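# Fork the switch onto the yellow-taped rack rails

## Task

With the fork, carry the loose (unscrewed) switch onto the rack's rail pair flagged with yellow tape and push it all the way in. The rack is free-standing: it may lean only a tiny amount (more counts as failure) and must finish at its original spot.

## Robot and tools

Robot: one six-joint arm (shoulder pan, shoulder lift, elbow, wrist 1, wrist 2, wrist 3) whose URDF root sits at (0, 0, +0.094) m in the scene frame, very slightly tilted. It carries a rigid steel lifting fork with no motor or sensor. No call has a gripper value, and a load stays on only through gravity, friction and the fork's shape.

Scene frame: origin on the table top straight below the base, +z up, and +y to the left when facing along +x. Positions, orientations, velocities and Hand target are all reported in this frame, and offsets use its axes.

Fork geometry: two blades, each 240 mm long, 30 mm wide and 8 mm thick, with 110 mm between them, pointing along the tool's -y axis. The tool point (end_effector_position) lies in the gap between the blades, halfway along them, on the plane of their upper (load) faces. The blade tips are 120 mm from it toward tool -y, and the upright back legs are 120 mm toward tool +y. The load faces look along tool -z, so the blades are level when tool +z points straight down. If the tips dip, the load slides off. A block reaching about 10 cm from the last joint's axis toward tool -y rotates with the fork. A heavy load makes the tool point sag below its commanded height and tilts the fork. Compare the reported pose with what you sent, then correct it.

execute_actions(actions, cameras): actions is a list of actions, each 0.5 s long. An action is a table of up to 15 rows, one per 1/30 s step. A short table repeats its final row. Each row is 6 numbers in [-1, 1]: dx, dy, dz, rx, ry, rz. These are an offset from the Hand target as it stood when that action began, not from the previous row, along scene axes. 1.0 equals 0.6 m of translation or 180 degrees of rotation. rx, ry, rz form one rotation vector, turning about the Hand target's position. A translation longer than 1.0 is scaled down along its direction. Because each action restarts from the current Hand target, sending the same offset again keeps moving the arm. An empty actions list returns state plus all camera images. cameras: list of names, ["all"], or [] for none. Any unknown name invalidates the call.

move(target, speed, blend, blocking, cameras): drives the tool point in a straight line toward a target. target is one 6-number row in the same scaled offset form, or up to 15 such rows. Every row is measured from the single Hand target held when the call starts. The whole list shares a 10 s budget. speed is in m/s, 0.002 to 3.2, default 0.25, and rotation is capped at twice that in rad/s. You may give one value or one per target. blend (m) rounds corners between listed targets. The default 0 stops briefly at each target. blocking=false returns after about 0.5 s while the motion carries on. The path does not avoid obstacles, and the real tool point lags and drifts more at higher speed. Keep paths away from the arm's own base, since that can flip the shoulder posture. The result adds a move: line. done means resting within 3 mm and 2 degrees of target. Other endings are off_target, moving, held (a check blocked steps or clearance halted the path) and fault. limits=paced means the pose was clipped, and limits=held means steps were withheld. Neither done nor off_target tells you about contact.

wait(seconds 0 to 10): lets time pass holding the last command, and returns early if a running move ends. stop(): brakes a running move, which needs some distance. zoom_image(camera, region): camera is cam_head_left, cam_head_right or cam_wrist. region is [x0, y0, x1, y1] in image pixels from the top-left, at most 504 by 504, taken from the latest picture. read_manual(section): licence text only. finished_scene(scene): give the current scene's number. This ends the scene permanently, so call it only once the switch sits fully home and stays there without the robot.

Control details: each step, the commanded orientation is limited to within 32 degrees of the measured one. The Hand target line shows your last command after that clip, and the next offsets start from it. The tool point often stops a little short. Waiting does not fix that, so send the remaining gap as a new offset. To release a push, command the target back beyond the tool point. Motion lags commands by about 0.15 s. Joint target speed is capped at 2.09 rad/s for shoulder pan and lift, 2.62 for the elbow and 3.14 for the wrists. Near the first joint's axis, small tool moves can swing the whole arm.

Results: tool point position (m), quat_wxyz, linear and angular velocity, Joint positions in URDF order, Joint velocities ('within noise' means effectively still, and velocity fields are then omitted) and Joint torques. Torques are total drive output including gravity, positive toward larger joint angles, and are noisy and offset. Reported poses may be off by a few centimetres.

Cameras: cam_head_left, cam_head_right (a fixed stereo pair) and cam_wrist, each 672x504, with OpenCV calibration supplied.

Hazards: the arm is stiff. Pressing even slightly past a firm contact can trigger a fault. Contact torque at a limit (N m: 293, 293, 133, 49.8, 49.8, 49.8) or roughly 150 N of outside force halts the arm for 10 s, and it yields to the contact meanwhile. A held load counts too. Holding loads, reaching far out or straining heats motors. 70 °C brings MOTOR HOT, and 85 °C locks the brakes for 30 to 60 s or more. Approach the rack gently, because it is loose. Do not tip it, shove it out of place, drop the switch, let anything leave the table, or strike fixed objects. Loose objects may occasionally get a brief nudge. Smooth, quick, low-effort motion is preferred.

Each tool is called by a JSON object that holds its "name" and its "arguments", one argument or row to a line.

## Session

{"name": "execute_actions", "arguments": {
  "actions": []
}}

{"name": "zoom_image", "arguments": {
  "camera": "cam_head_right",
  "region": [230, 60, 490, 280]
}}

{"name": "zoom_image", "arguments": {
  "camera": "cam_head_left",
  "region": [230, 60, 490, 280]
}}

Scene clock: 0.00 s.
end_effector_position=(+0.3721, -0.1179, +0.2683) end_effector_quat_wxyz=(-0.171, +0.978, -0.115, +0.012)
Joint positions: [1.982 -1.736 2.436 -1.964 -1.402 0.575]
Joint velocities: within noise
Joint torques (N m): no reading
Hand target: +0.3721, -0.1179, +0.2683; -0.171, +0.978, -0.115, +0.012
camera_calibration:
cam_wrist: T_world_to_cam=[[0.971635, -0.232132, -0.0451733, -0.367249], [-0.231942, -0.972683, 0.00947392, -0.159603], [-0.0461385, 0.00127239, -0.998934, 0.379723], [0, 0, 0, 1]] pos_world=[0.337333, -0.240977, 0.364241]

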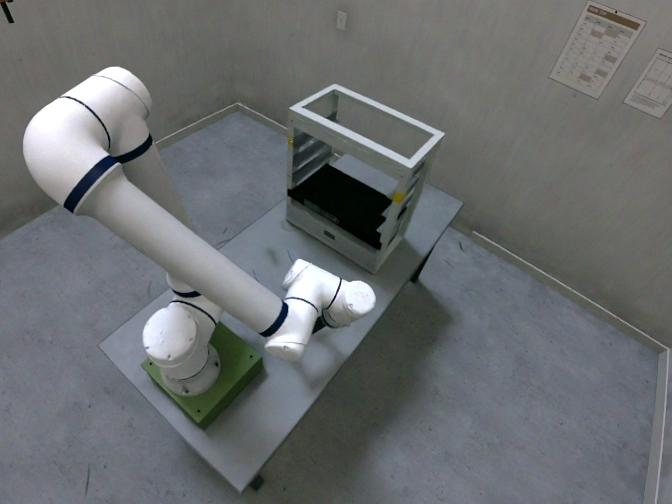

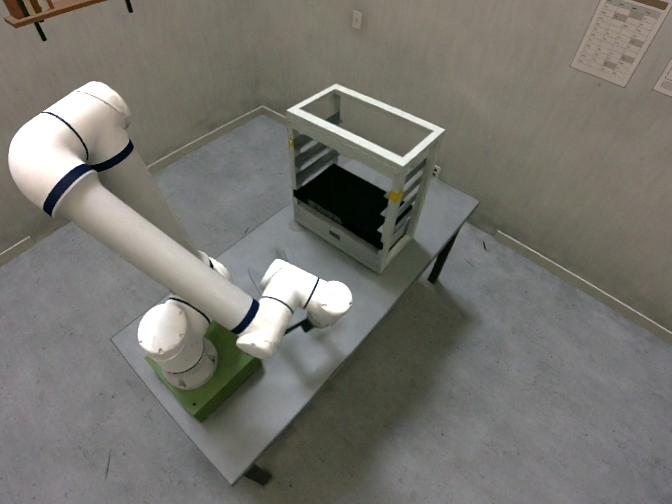

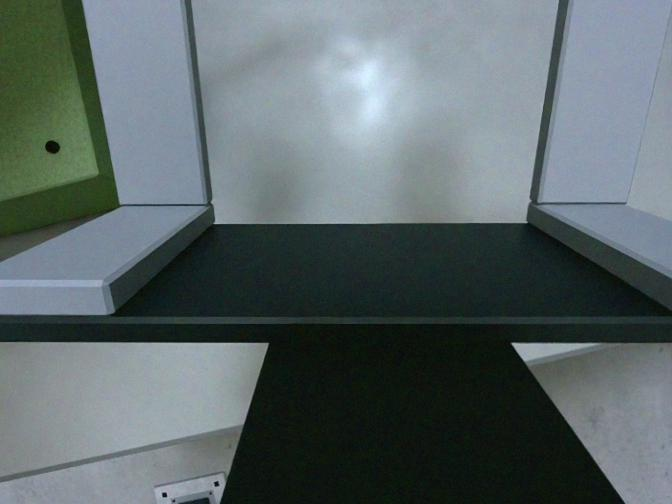

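Scaled by 1.938.

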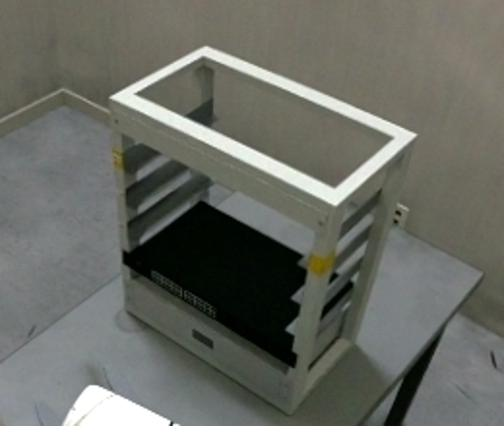

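Scaled by 1.938.

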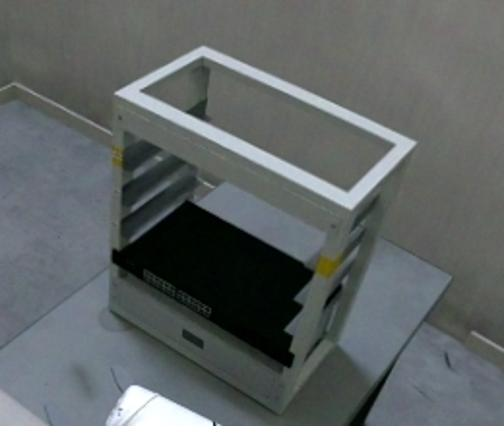

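{"name": "zoom_image", "arguments": {
  "camera": "cam_head_right",
  "region": [285, 170, 390, 275]
}}

{"name": "zoom_image", "arguments": {
  "camera": "cam_head_right",
  "region": [365, 170, 425, 275]
}}

{"name": "zoom_image", "arguments": {
  "camera": "cam_head_right",
  "region": [280, 100, 340, 220]
}}

Scaled by 4.800.

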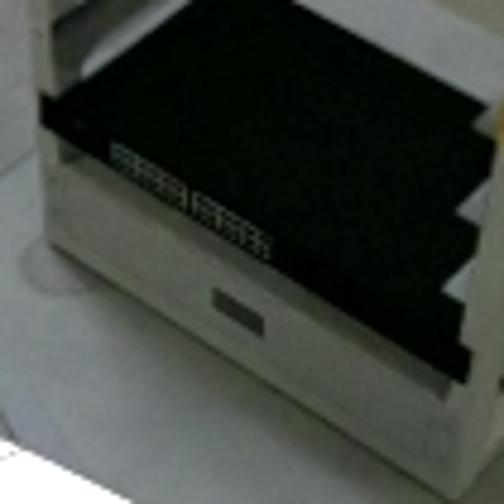

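Scaled by 4.800.

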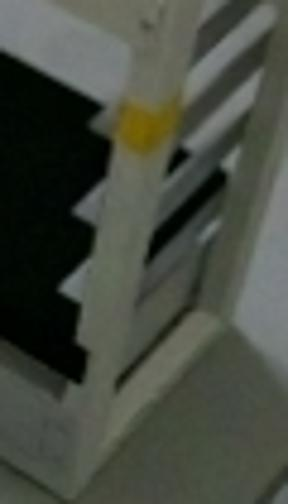

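Scaled by 4.200.

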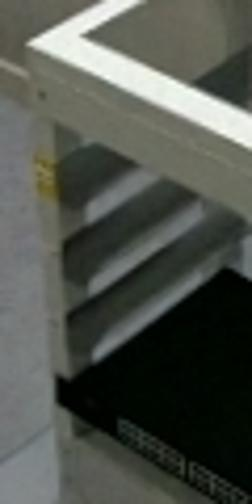

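{"name": "move", "arguments": {
  "target": [0.3515, -0.0535, -0.0188, -0.1435, -0.4847, -0.0281],
  "speed": 0.5,
  "cameras": ["cam_wrist"]
}}

{"name": "zoom_image", "arguments": {
  "camera": "cam_wrist",
  "region": [190, 60, 370, 200]
}}

{"name": "zoom_image", "arguments": {
  "camera": "cam_wrist",
  "region": [360, 60, 540, 200]
}}

{"name": "zoom_image", "arguments": {
  "camera": "cam_wrist",
  "region": [0, 60, 180, 200]
}}

Scene clock: 54.70 s.
end_effector_position=(+0.5830, -0.1500, +0.2570) end_effector_quat_wxyz=(+0.000, +0.707, +0.000, +0.707)
Joint positions: [1.944 -0.732 2.452 -4.823 -0.327 1.541]
Joint torques (N m): [-21.05 -59.75 -2.37 -3.43 -2.03 4.9]
Hand target: +0.5830, -0.1500, +0.2570; +0.000, +0.707, +0.000, +0.707
Off the commanded pose: 0.000 m, 0 deg.
move: done
camera_calibration:
cam_wrist: T_world_to_cam=[[0.0260895, -0.0126707, 0.999579, -0.264573], [-0.346357, -0.938099, -0.00285132, -0.0667453], [0.93774, -0.346137, -0.0288631, -0.496879], [0, 0, 0, 1]] pos_world=[0.449728, -0.237954, 0.249929]
Images, in order (width x height): cam_wrist 672x504.

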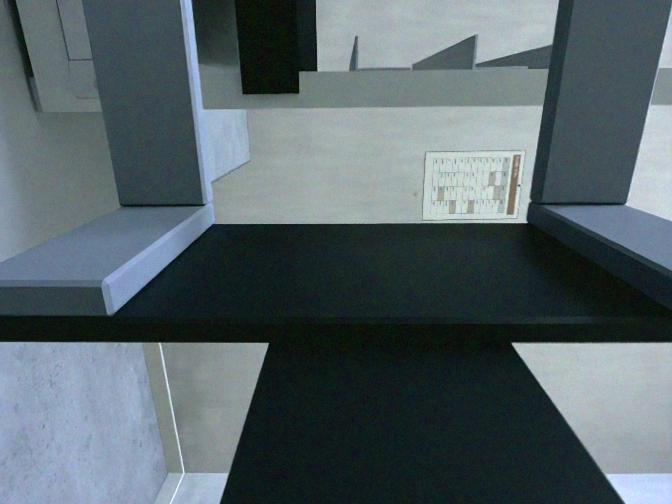

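Scaled by 2.800.

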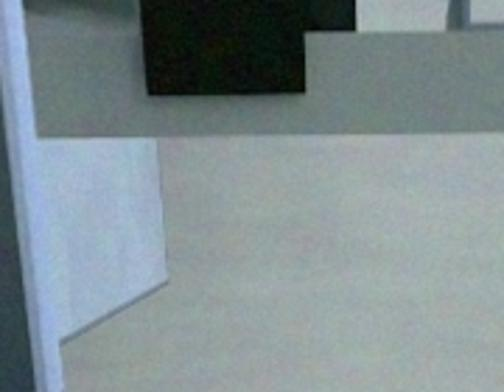

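Scaled by 2.800.

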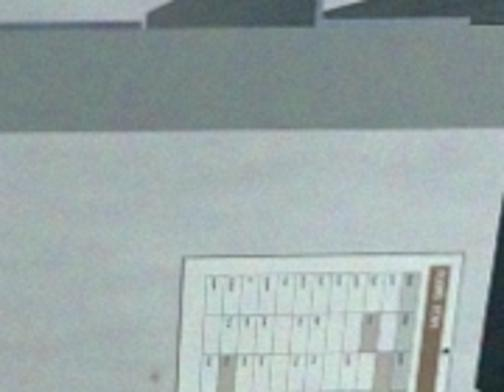

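Scaled by 2.800.

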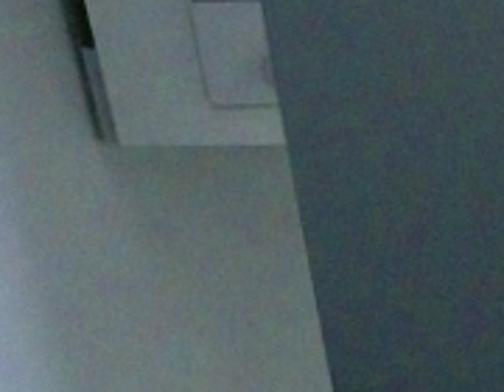

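{"name": "zoom_image", "arguments": {
  "camera": "cam_wrist",
  "region": [290, 20, 390, 120]
}}

{"name": "zoom_image", "arguments": {
  "camera": "cam_wrist",
  "region": [390, 20, 490, 120]
}}

{"name": "zoom_image", "arguments": {
  "camera": "cam_wrist",
  "region": [480, 20, 560, 100]
}}

{"name": "zoom_image", "arguments": {
  "camera": "cam_wrist",
  "region": [180, 0, 320, 120]
}}

{"name": "zoom_image", "arguments": {
  "camera": "cam_wrist",
  "region": [0, 0, 120, 120]
}}

Scaled by 5.040.

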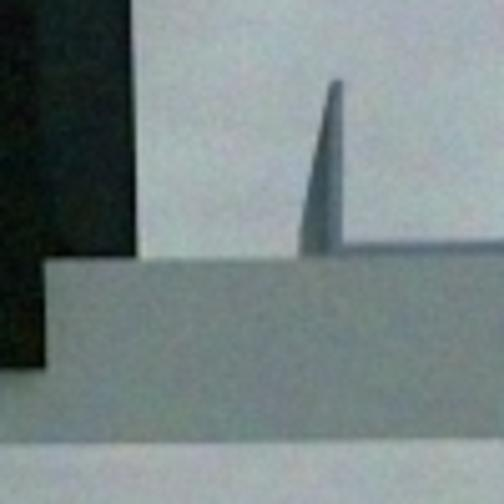

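Scaled by 5.040.

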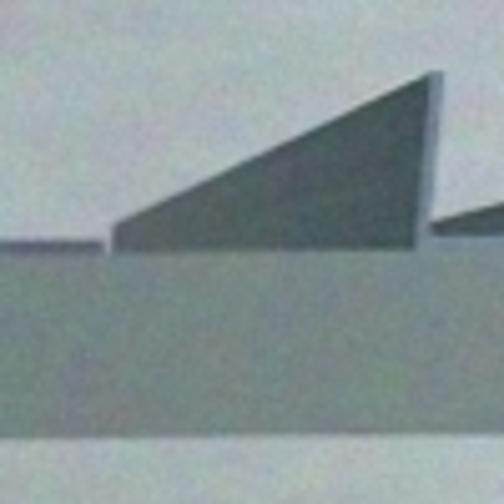

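Scaled by 6.300.

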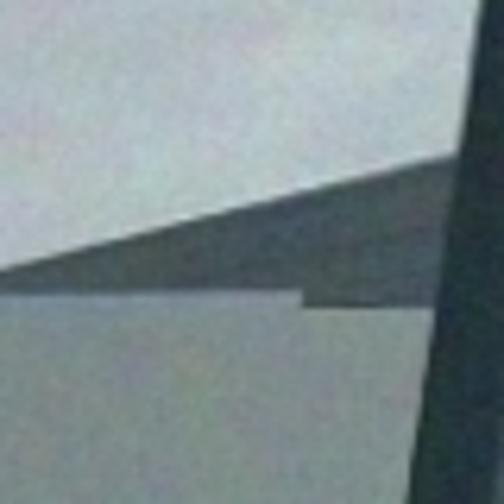

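Scaled by 3.600.

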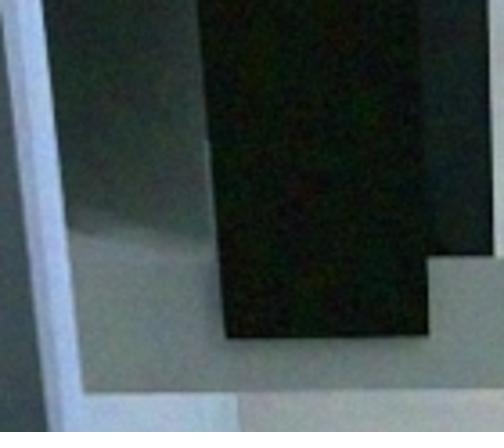

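Scaled by 4.200.

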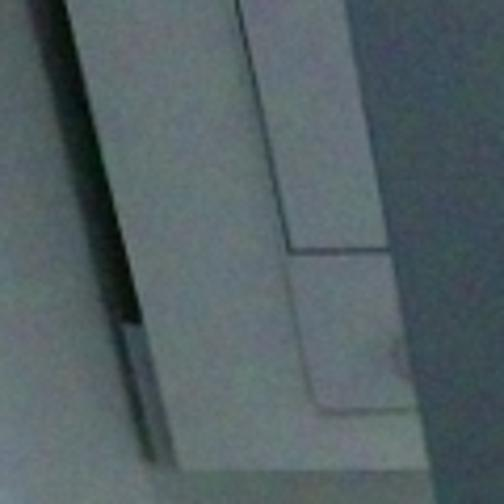

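{"name": "move", "arguments": {
  "target": [0, 0.73, 0.1833, 0, 0, 0],
  "speed": 0.5,
  "cameras": ["cam_wrist"]
}}

{"name": "zoom_image", "arguments": {
  "camera": "cam_wrist",
  "region": [190, 0, 330, 140]
}}

{"name": "zoom_image", "arguments": {
  "camera": "cam_wrist",
  "region": [320, 0, 440, 120]
}}

{"name": "zoom_image", "arguments": {
  "camera": "cam_wrist",
  "region": [430, 0, 550, 120]
}}

Scene clock: 81.07 s.
end_effector_position=(+0.5729, +0.0198, +0.2982) end_effector_quat_wxyz=(-0.003, +0.709, +0.004, +0.706)
Joint positions: [2.138 -0.772 2.68 -5.015 -0.511 1.546]
Joint torques (N m): [-20.51 -46.07 11.01 0.24 1.13 -0.74]
Hand target: +0.5729, +0.0196, +0.2981; -0.003, +0.709, +0.004, +0.706 (not the last commanded pose)
Off the commanded pose: 0.277 m, 1 deg.
move: held (a check stopped the path); limits=held
pose unreachable: on one or more control steps of this call, first in action 0 (counted from 0), an arm could not follow its commanded pose, so it was not sent that pose on those steps. It may still have moved: this result reports where it is.
cause: moving toward the commanded pose would bring two parts of the arm too close to each other (joints 3 (elbow) to 5 (wrist 2) lie between them).
camera_calibration:
cam_wrist: T_world_to_cam=[[0.0309944, -0.0117426, 0.999451, -0.30604], [-0.337205, -0.941431, -0.000603657, 0.0833893], [0.940921, -0.337001, -0.0331387, -0.428118], [0, 0, 0, 1]] pos_world=[0.44043, -0.0693648, 0.291735]
Images, in order (width x height): cam_wrist 672x504.

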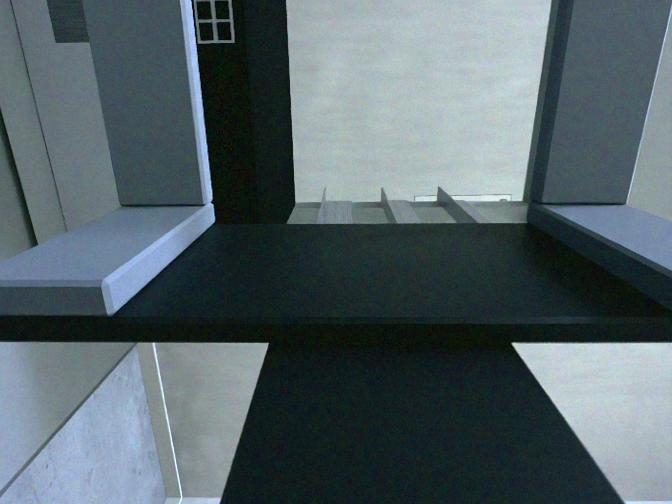

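Scaled by 3.600.

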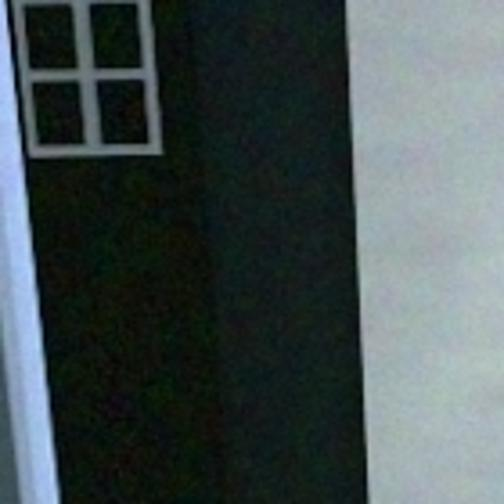

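Scaled by 4.200.

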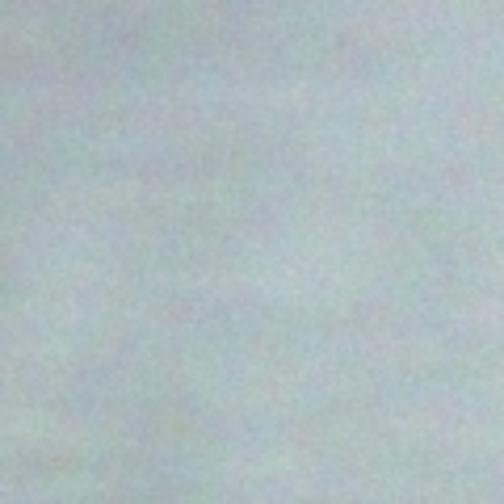

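Scaled by 4.200.

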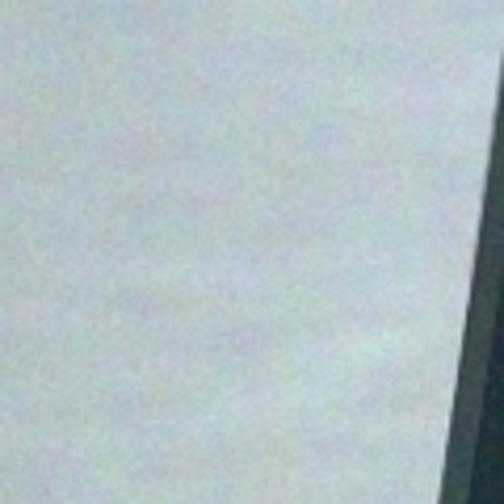

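{"name": "move", "arguments": {
  "target": [0.0717, -0.0483, 0.2867, 0.4706, 0.1966, -0.1988],
  "speed": 0.5,
  "cameras": ["all"]
}}

{"name": "zoom_image", "arguments": {
  "camera": "cam_wrist",
  "region": [190, 0, 560, 230]
}}

Scene clock: 97.30 s.
end_effector_position=(+0.5783, +0.0146, +0.3235) end_effector_quat_wxyz=(-0.052, +0.735, -0.113, +0.667)
Joint positions: [2.161 -0.803 2.761 -4.898 -0.628 1.643]
Joint torques (N m): [-21.52 -41.27 10.75 -6.39 2.63 -0.59]
Hand target: +0.5783, +0.0146, +0.3235; -0.052, +0.734, -0.113, +0.667 (not the last commanded pose)
Off the commanded pose: 0.153 m, 83 deg.
move: held (a check stopped the path); limits=held
pose unreachable: on one or more control steps of this call, first in action 0 (counted from 0), an arm could not follow its commanded pose, so it was not sent that pose on those steps. It may still have moved: this result reports where it is.
cause: moving toward the commanded pose would bring two parts of the arm too close to each other (joints 3 (elbow) to 5 (wrist 2) lie between them).
camera_calibration:
cam_wrist: T_world_to_cam=[[0.109601, -0.250217, 0.961966, -0.361485], [-0.434615, -0.882442, -0.180014, 0.193757], [0.893922, -0.398355, -0.205464, -0.350304], [0, 0, 0, 1]] pos_world=[0.436974, -0.059016, 0.31064]

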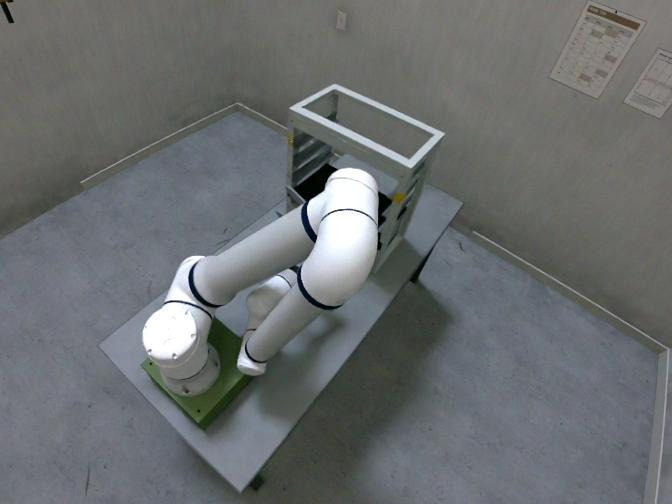

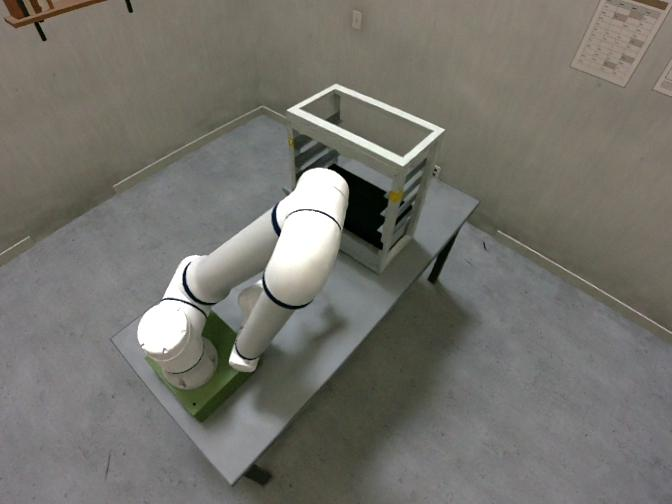

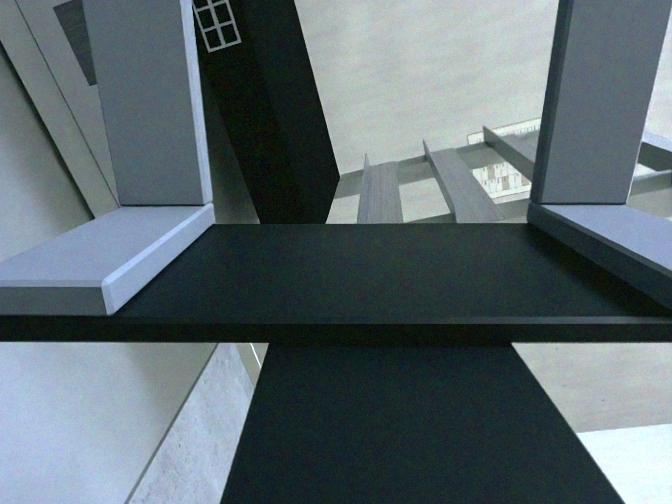

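Scaled by 1.362.

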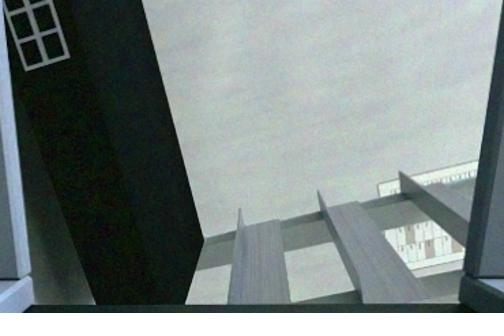

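{"name": "move", "arguments": {
  "target": [
    [0.1362, -0.1077, 0.2108, 0, 0, 0],
    [0.0628, -0.0393, 0.2442, 0.3972, 0.1676, -0.1668]
  ],
  "speed": 0.4,
  "cameras": ["all"]
}}

{"name": "zoom_image", "arguments": {
  "camera": "cam_wrist",
  "region": [190, 0, 560, 230]
}}

Scene clock: 117.57 s.
end_effector_position=(+0.6160, -0.0090, +0.4700) end_effector_quat_wxyz=(-0.271, +0.653, -0.653, +0.270)
Joint positions: [2.534 -2.114 2.7 -2.812 -1.127 2.643]
Joint torques (N m): [9.27 -18.9 -92.08 -7.85 0.77 3.26]
Hand target: +0.6160, -0.0090, +0.4700; -0.271, +0.653, -0.654, +0.270
Off the commanded pose: 0.000 m, 0 deg.
move: done
camera_calibration:
cam_wrist: T_world_to_cam=[[0.00953325, -0.999529, -0.0291552, 0.0083258], [-0.908363, 0.00353373, -0.418167, 0.627465], [0.418073, 0.03047, -0.907902, 0.26377], [0, 0, 0, 1]] pos_world=[0.459612, -0.00193246, 0.502105]

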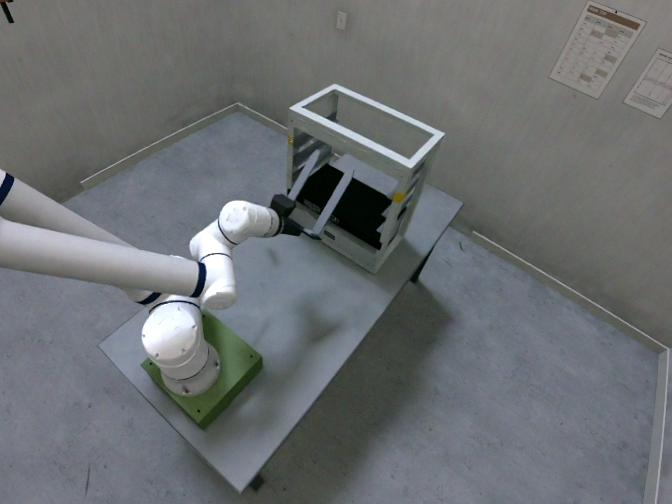

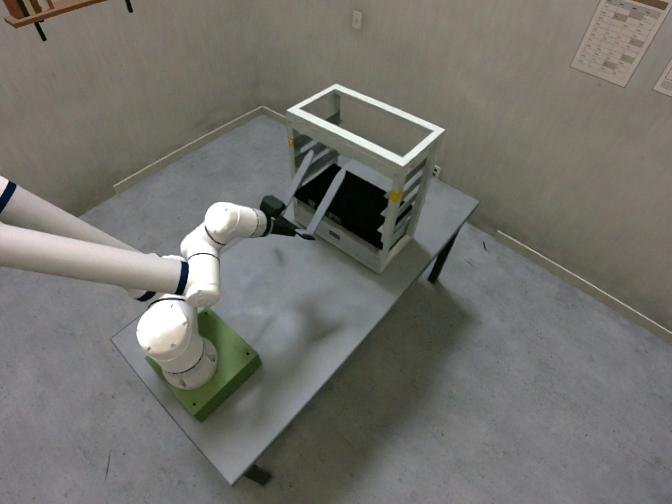

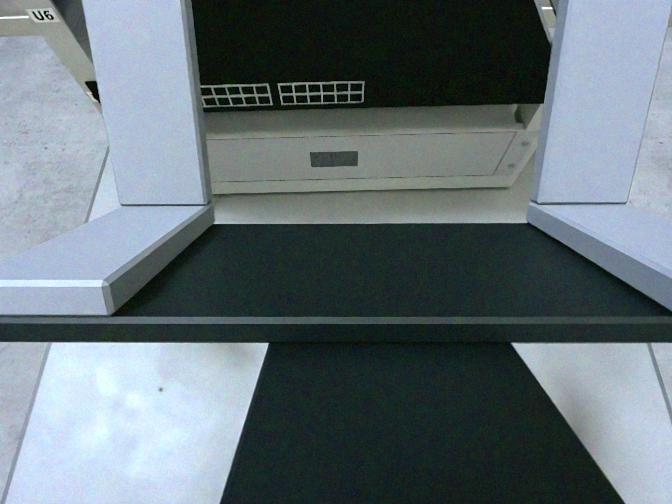

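Scaled by 1.362.

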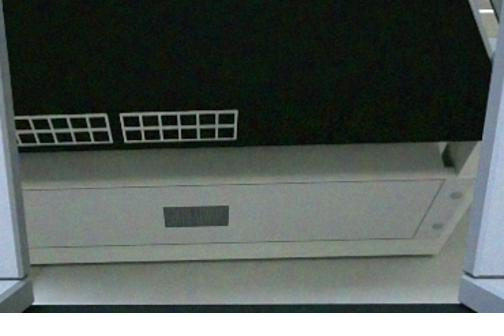

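{"name": "move", "arguments": {
  "target": [-0.0467, 0.03, -0.5317, -0.0018, 0.25, 0.0042],
  "speed": 0.4,
  "cameras": ["all"]
}}

{"name": "zoom_image", "arguments": {
  "camera": "cam_head_right",
  "region": [260, 130, 430, 290]
}}

{"name": "zoom_image", "arguments": {
  "camera": "cam_head_left",
  "region": [260, 130, 430, 290]
}}

Scene clock: 148.10 s.
end_effector_position=(+0.5879, +0.0090, +0.1511) end_effector_quat_wxyz=(+0.000, +0.712, -0.702, +0.000)
Joint positions: [2.786 -1.659 2.586 -2.483 -1.569 2.727]
Joint torques (N m): [10.45 -17.61 -71.47 -6.14 -1.67 3.68]
Hand target: +0.5880, +0.0090, +0.1510; +0.000, +0.712, -0.702, +0.000
Off the commanded pose: 0.000 m, 0 deg.
move: done
camera_calibration:
cam_wrist: T_world_to_cam=[[0.0000383549, -0.999626, -0.0273397, 0.0226363], [-0.937972, -0.00951497, 0.346581, 0.370517], [-0.346712, 0.0256306, -0.937621, 0.439691], [0, 0, 0, 1]] pos_world=[0.49998, 0.0148837, 0.284468]

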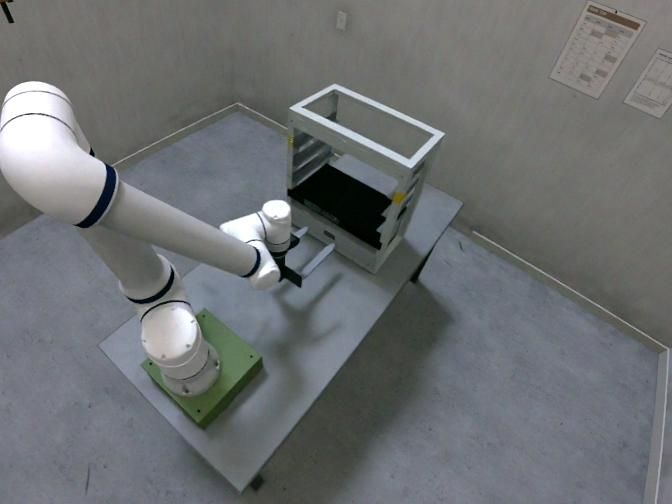

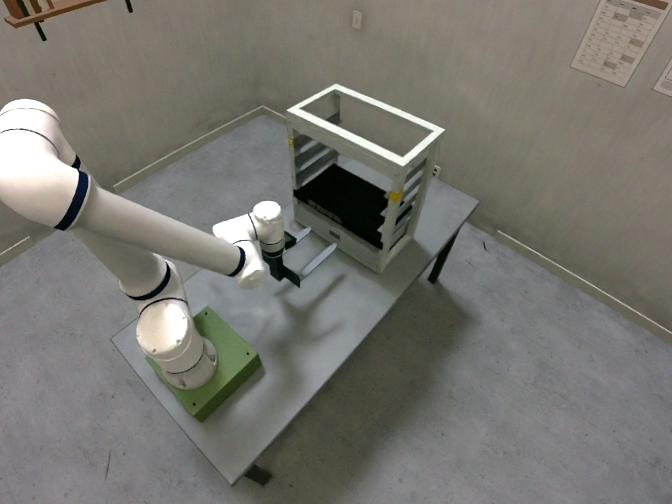

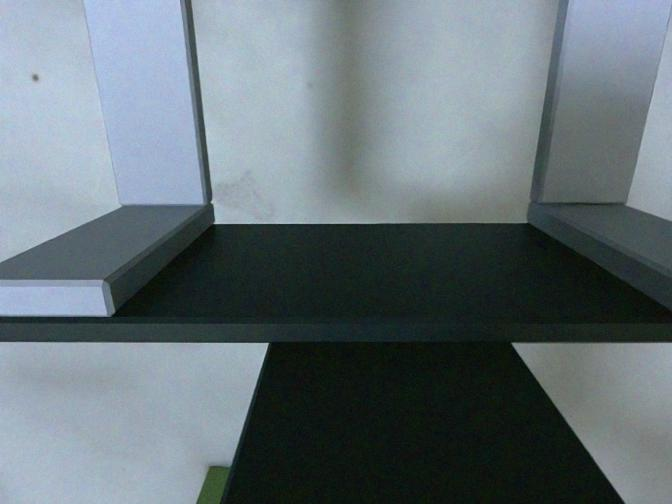

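Scaled by 2.965.

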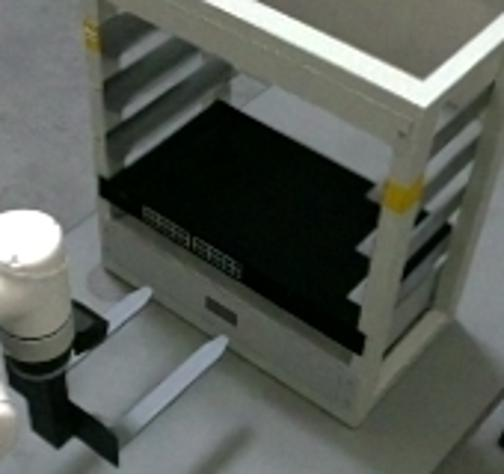

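Scaled by 2.965.

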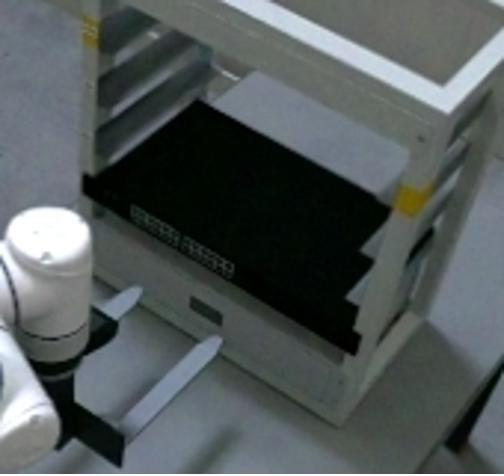

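{"name": "move", "arguments": {
  "target": [0.1167, 0.0016, 0, 0, 0, 0],
  "speed": 0.2,
  "cameras": ["all"]
}}

{"name": "zoom_image", "arguments": {
  "camera": "cam_head_right",
  "region": [290, 190, 390, 280]
}}

{"name": "zoom_image", "arguments": {
  "camera": "cam_head_left",
  "region": [280, 190, 380, 280]
}}

Scene clock: 155.50 s.
end_effector_position=(+0.6578, +0.0100, +0.1510) end_effector_quat_wxyz=(+0.000, +0.712, -0.702, +0.000)
Joint positions: [2.846 -1.53 2.466 -2.491 -1.568 2.786]
Joint torques (N m): [8.82 -30.83 -71.43 -10.1 -1.46 3.48]
Hand target: +0.6580, +0.0100, +0.1510; +0.000, +0.712, -0.702, +0.000
Off the commanded pose: 0.000 m, 0 deg.
move: done
camera_calibration:
cam_wrist: T_world_to_cam=[[0.000031896, -0.999626, -0.0273399, 0.0236342], [-0.937895, -0.00951467, 0.346789, 0.436023], [-0.34692, 0.0256309, -0.937544, 0.463903], [0, 0, 0, 1]] pos_world=[0.56988, 0.0158837, 0.284368]

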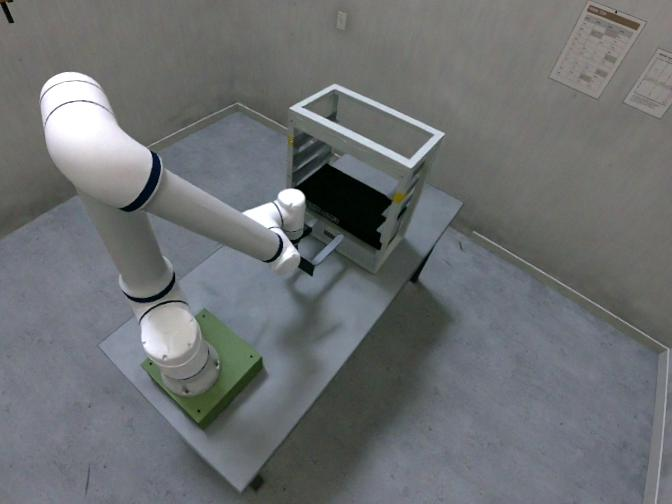

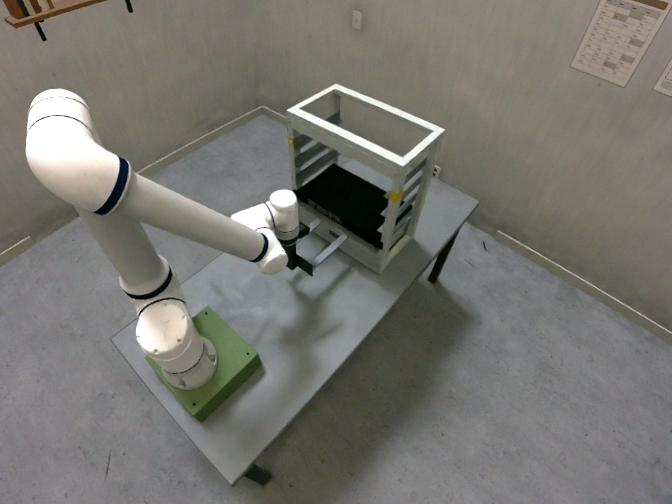

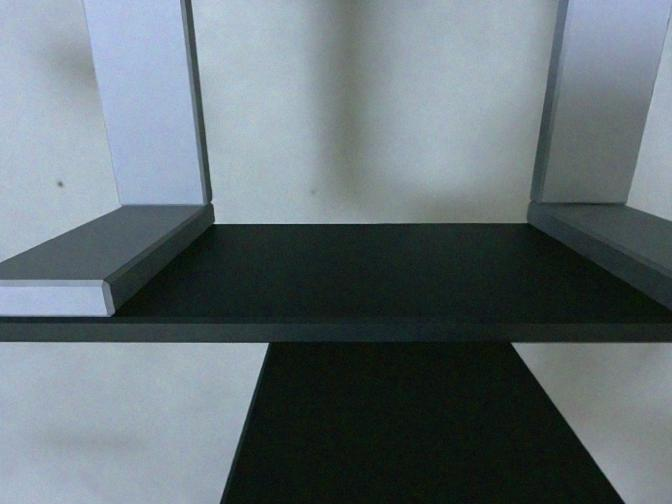

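Scaled by 5.040.

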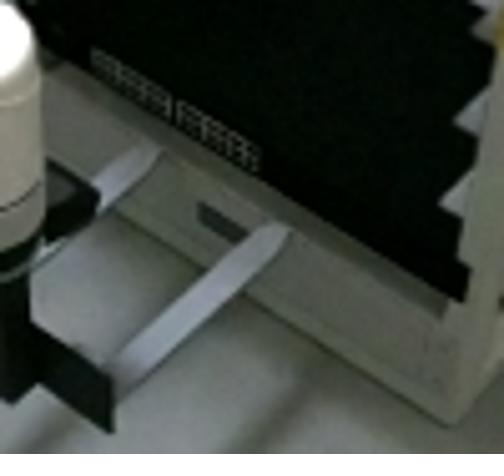

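Scaled by 5.040.

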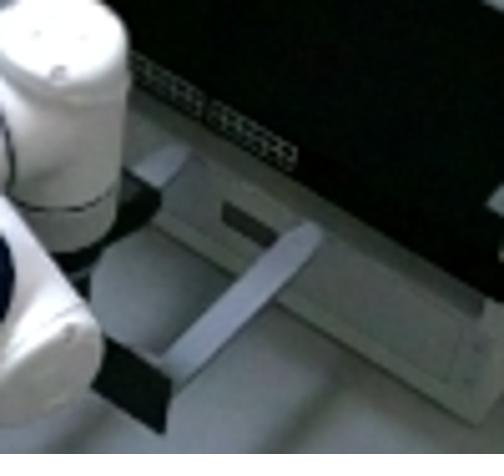

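{"name": "zoom_image", "arguments": {
  "camera": "cam_head_right",
  "region": [325, 215, 385, 265]
}}

{"name": "zoom_image", "arguments": {
  "camera": "cam_head_left",
  "region": [320, 215, 380, 265]
}}

{"name": "zoom_image", "arguments": {
  "camera": "cam_head_right",
  "region": [290, 195, 350, 245]
}}

Scaled by 8.400.

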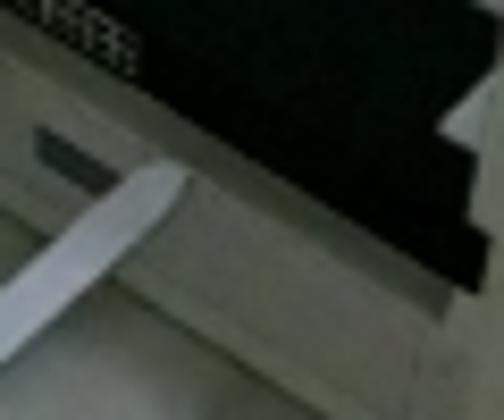

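Scaled by 8.400.

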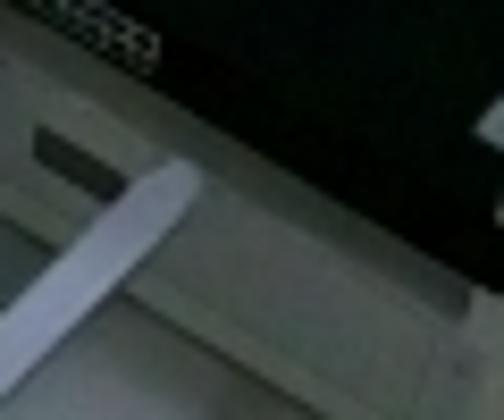

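Scaled by 8.400.

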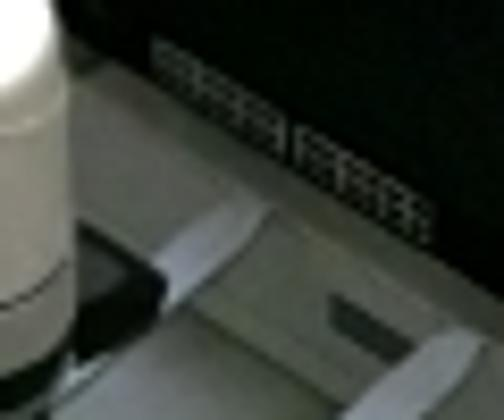

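{"name": "zoom_image", "arguments": {
  "camera": "cam_head_right",
  "region": [330, 222, 366, 248]
}}

{"name": "zoom_image", "arguments": {
  "camera": "cam_head_left",
  "region": [325, 222, 361, 248]
}}

Scaled by 14.000.

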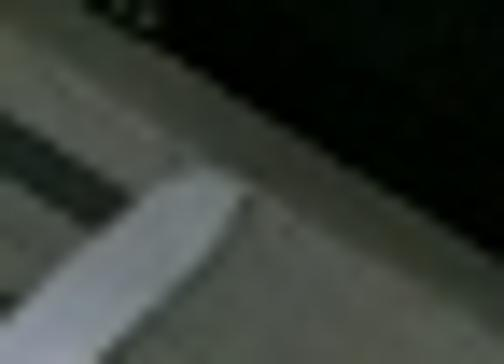

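Scaled by 14.000.

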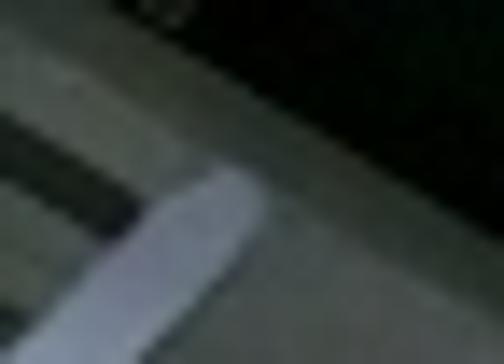

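{"name": "move", "arguments": {
  "target": [
    [0, 0, 0.0075, 0, 0, 0],
    [0.1, 0.0014, 0.0075, 0, 0, 0]
  ],
  "speed": 0.08,
  "cameras": ["all"]
}}

{"name": "zoom_image", "arguments": {
  "camera": "cam_head_right",
  "region": [320, 205, 380, 255]
}}

{"name": "zoom_image", "arguments": {
  "camera": "cam_head_right",
  "region": [290, 180, 390, 280]
}}

Scene clock: 188.63 s.
end_effector_position=(+0.7178, +0.0108, +0.1555) end_effector_quat_wxyz=(+0.000, +0.712, -0.702, +0.000)
Joint positions: [2.884 -1.444 2.356 -2.468 -1.568 2.825]
Joint torques (N m): [8.87 -44.18 -71.56 -5.43 0.35 3.61]
Hand target: +0.7180, +0.0108, +0.1555; +0.000, +0.712, -0.702, +0.000
Off the commanded pose: 0.000 m, 0 deg.
move: done
camera_calibration:
cam_wrist: T_world_to_cam=[[0.000031896, -0.999626, -0.0273399, 0.024555], [-0.937895, -0.00951467, 0.346789, 0.490743], [-0.34692, 0.0256309, -0.937544, 0.488917], [0, 0, 0, 1]] pos_world=[0.62988, 0.0166837, 0.288868]

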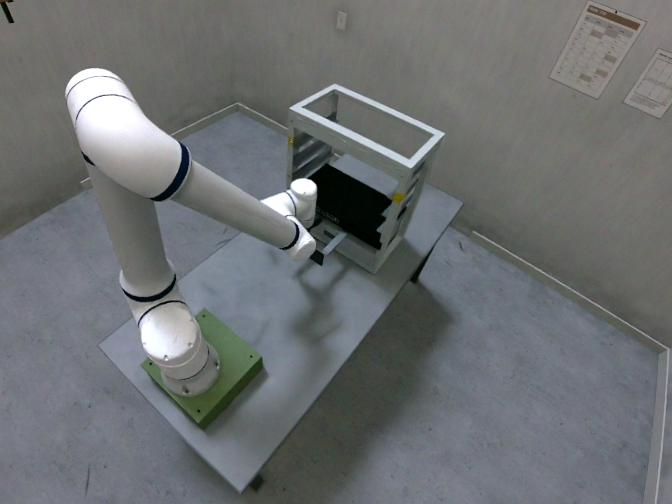

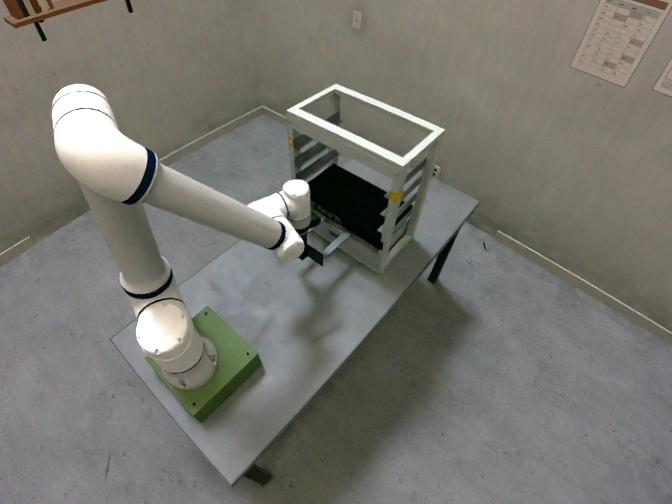

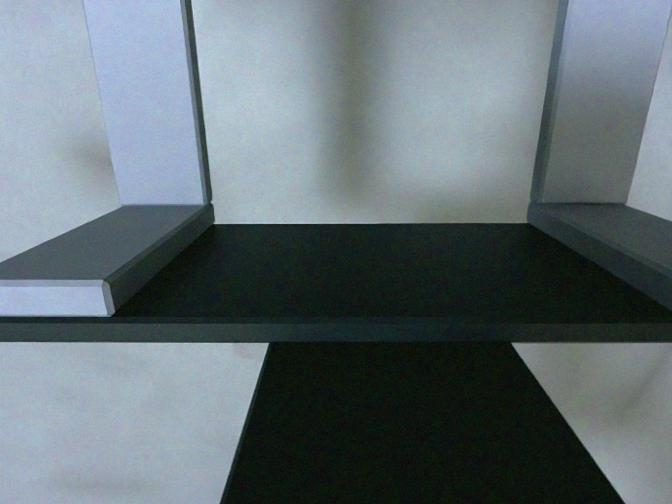

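Scaled by 8.400.

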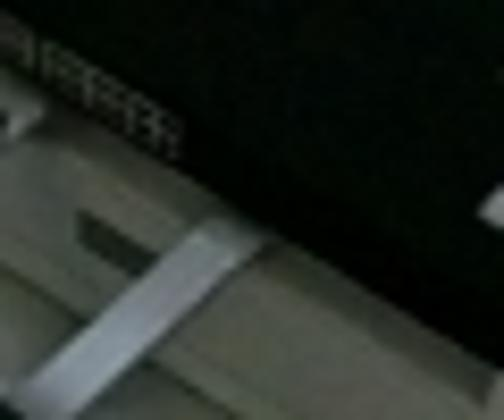

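Scaled by 5.040.

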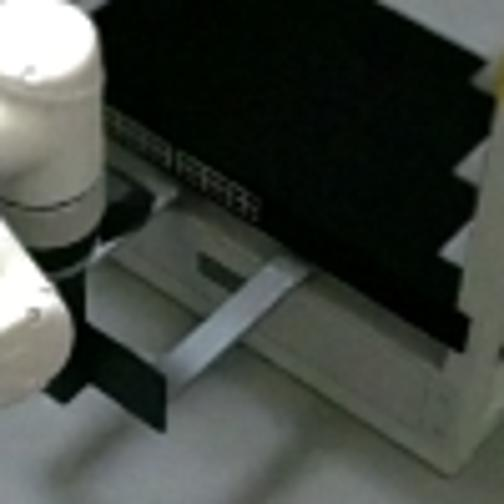

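{"name": "move", "arguments": {
  "target": [0.1833, 0.0026, 0, 0, 0, 0],
  "speed": 0.1,
  "cameras": ["all"]
}}

{"name": "zoom_image", "arguments": {
  "camera": "cam_wrist",
  "region": [190, 0, 560, 120]
}}

{"name": "zoom_image", "arguments": {
  "camera": "cam_head_right",
  "region": [290, 180, 390, 280]
}}

Scene clock: 196.70 s.
end_effector_position=(+0.8278, +0.0124, +0.1555) end_effector_quat_wxyz=(+0.000, +0.712, -0.702, +0.000)
Joint positions: [2.937 -1.29 2.152 -2.418 -1.567 2.877]
Joint torques (N m): [6.69 -61.3 -75.49 -5.54 -0.17 3.46]
Hand target: +0.8280, +0.0124, +0.1555; +0.000, +0.712, -0.702, +0.000
Off the commanded pose: 0.000 m, 0 deg.
move: done
camera_calibration:
cam_wrist: T_world_to_cam=[[0.000031896, -0.999626, -0.0273399, 0.0261509], [-0.937895, -0.00951467, 0.346789, 0.593927], [-0.34692, 0.0256309, -0.937544, 0.527037], [0, 0, 0, 1]] pos_world=[0.73988, 0.0182837, 0.288868]

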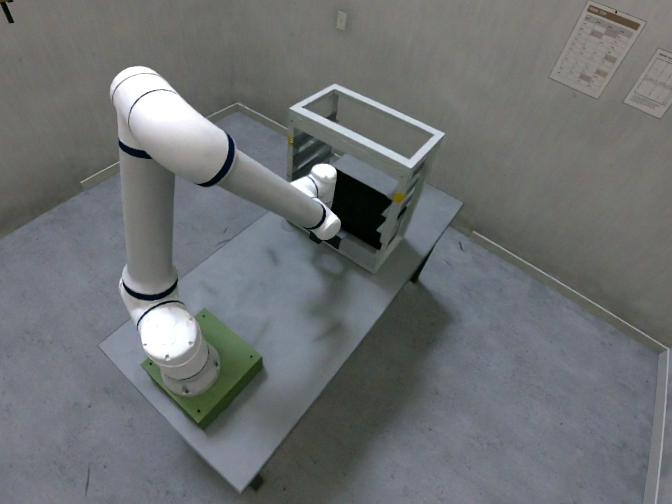

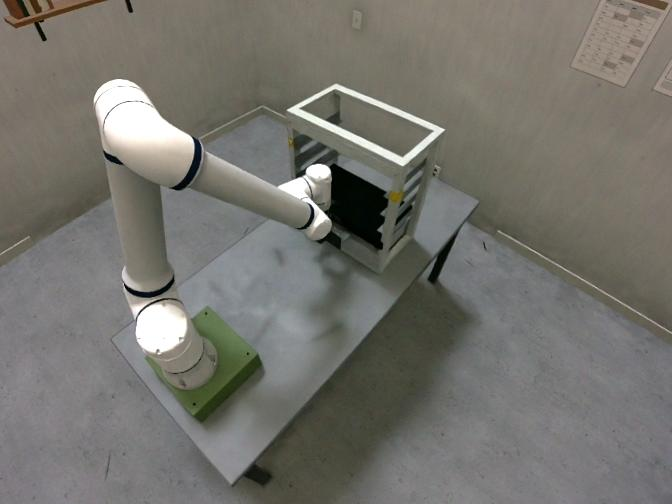

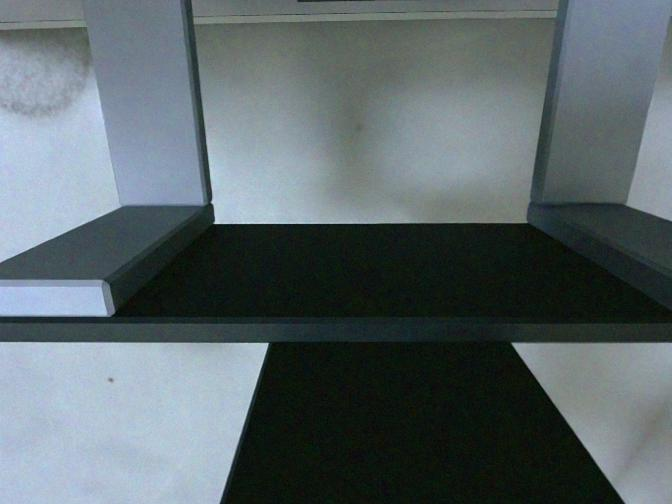

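Scaled by 1.362.

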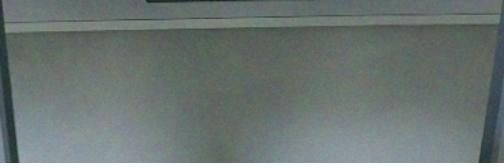

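Scaled by 5.040.

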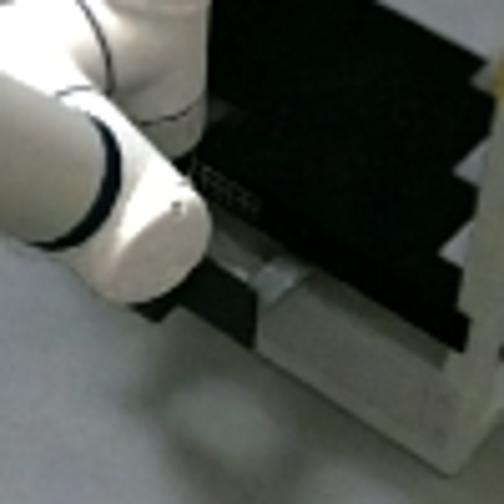

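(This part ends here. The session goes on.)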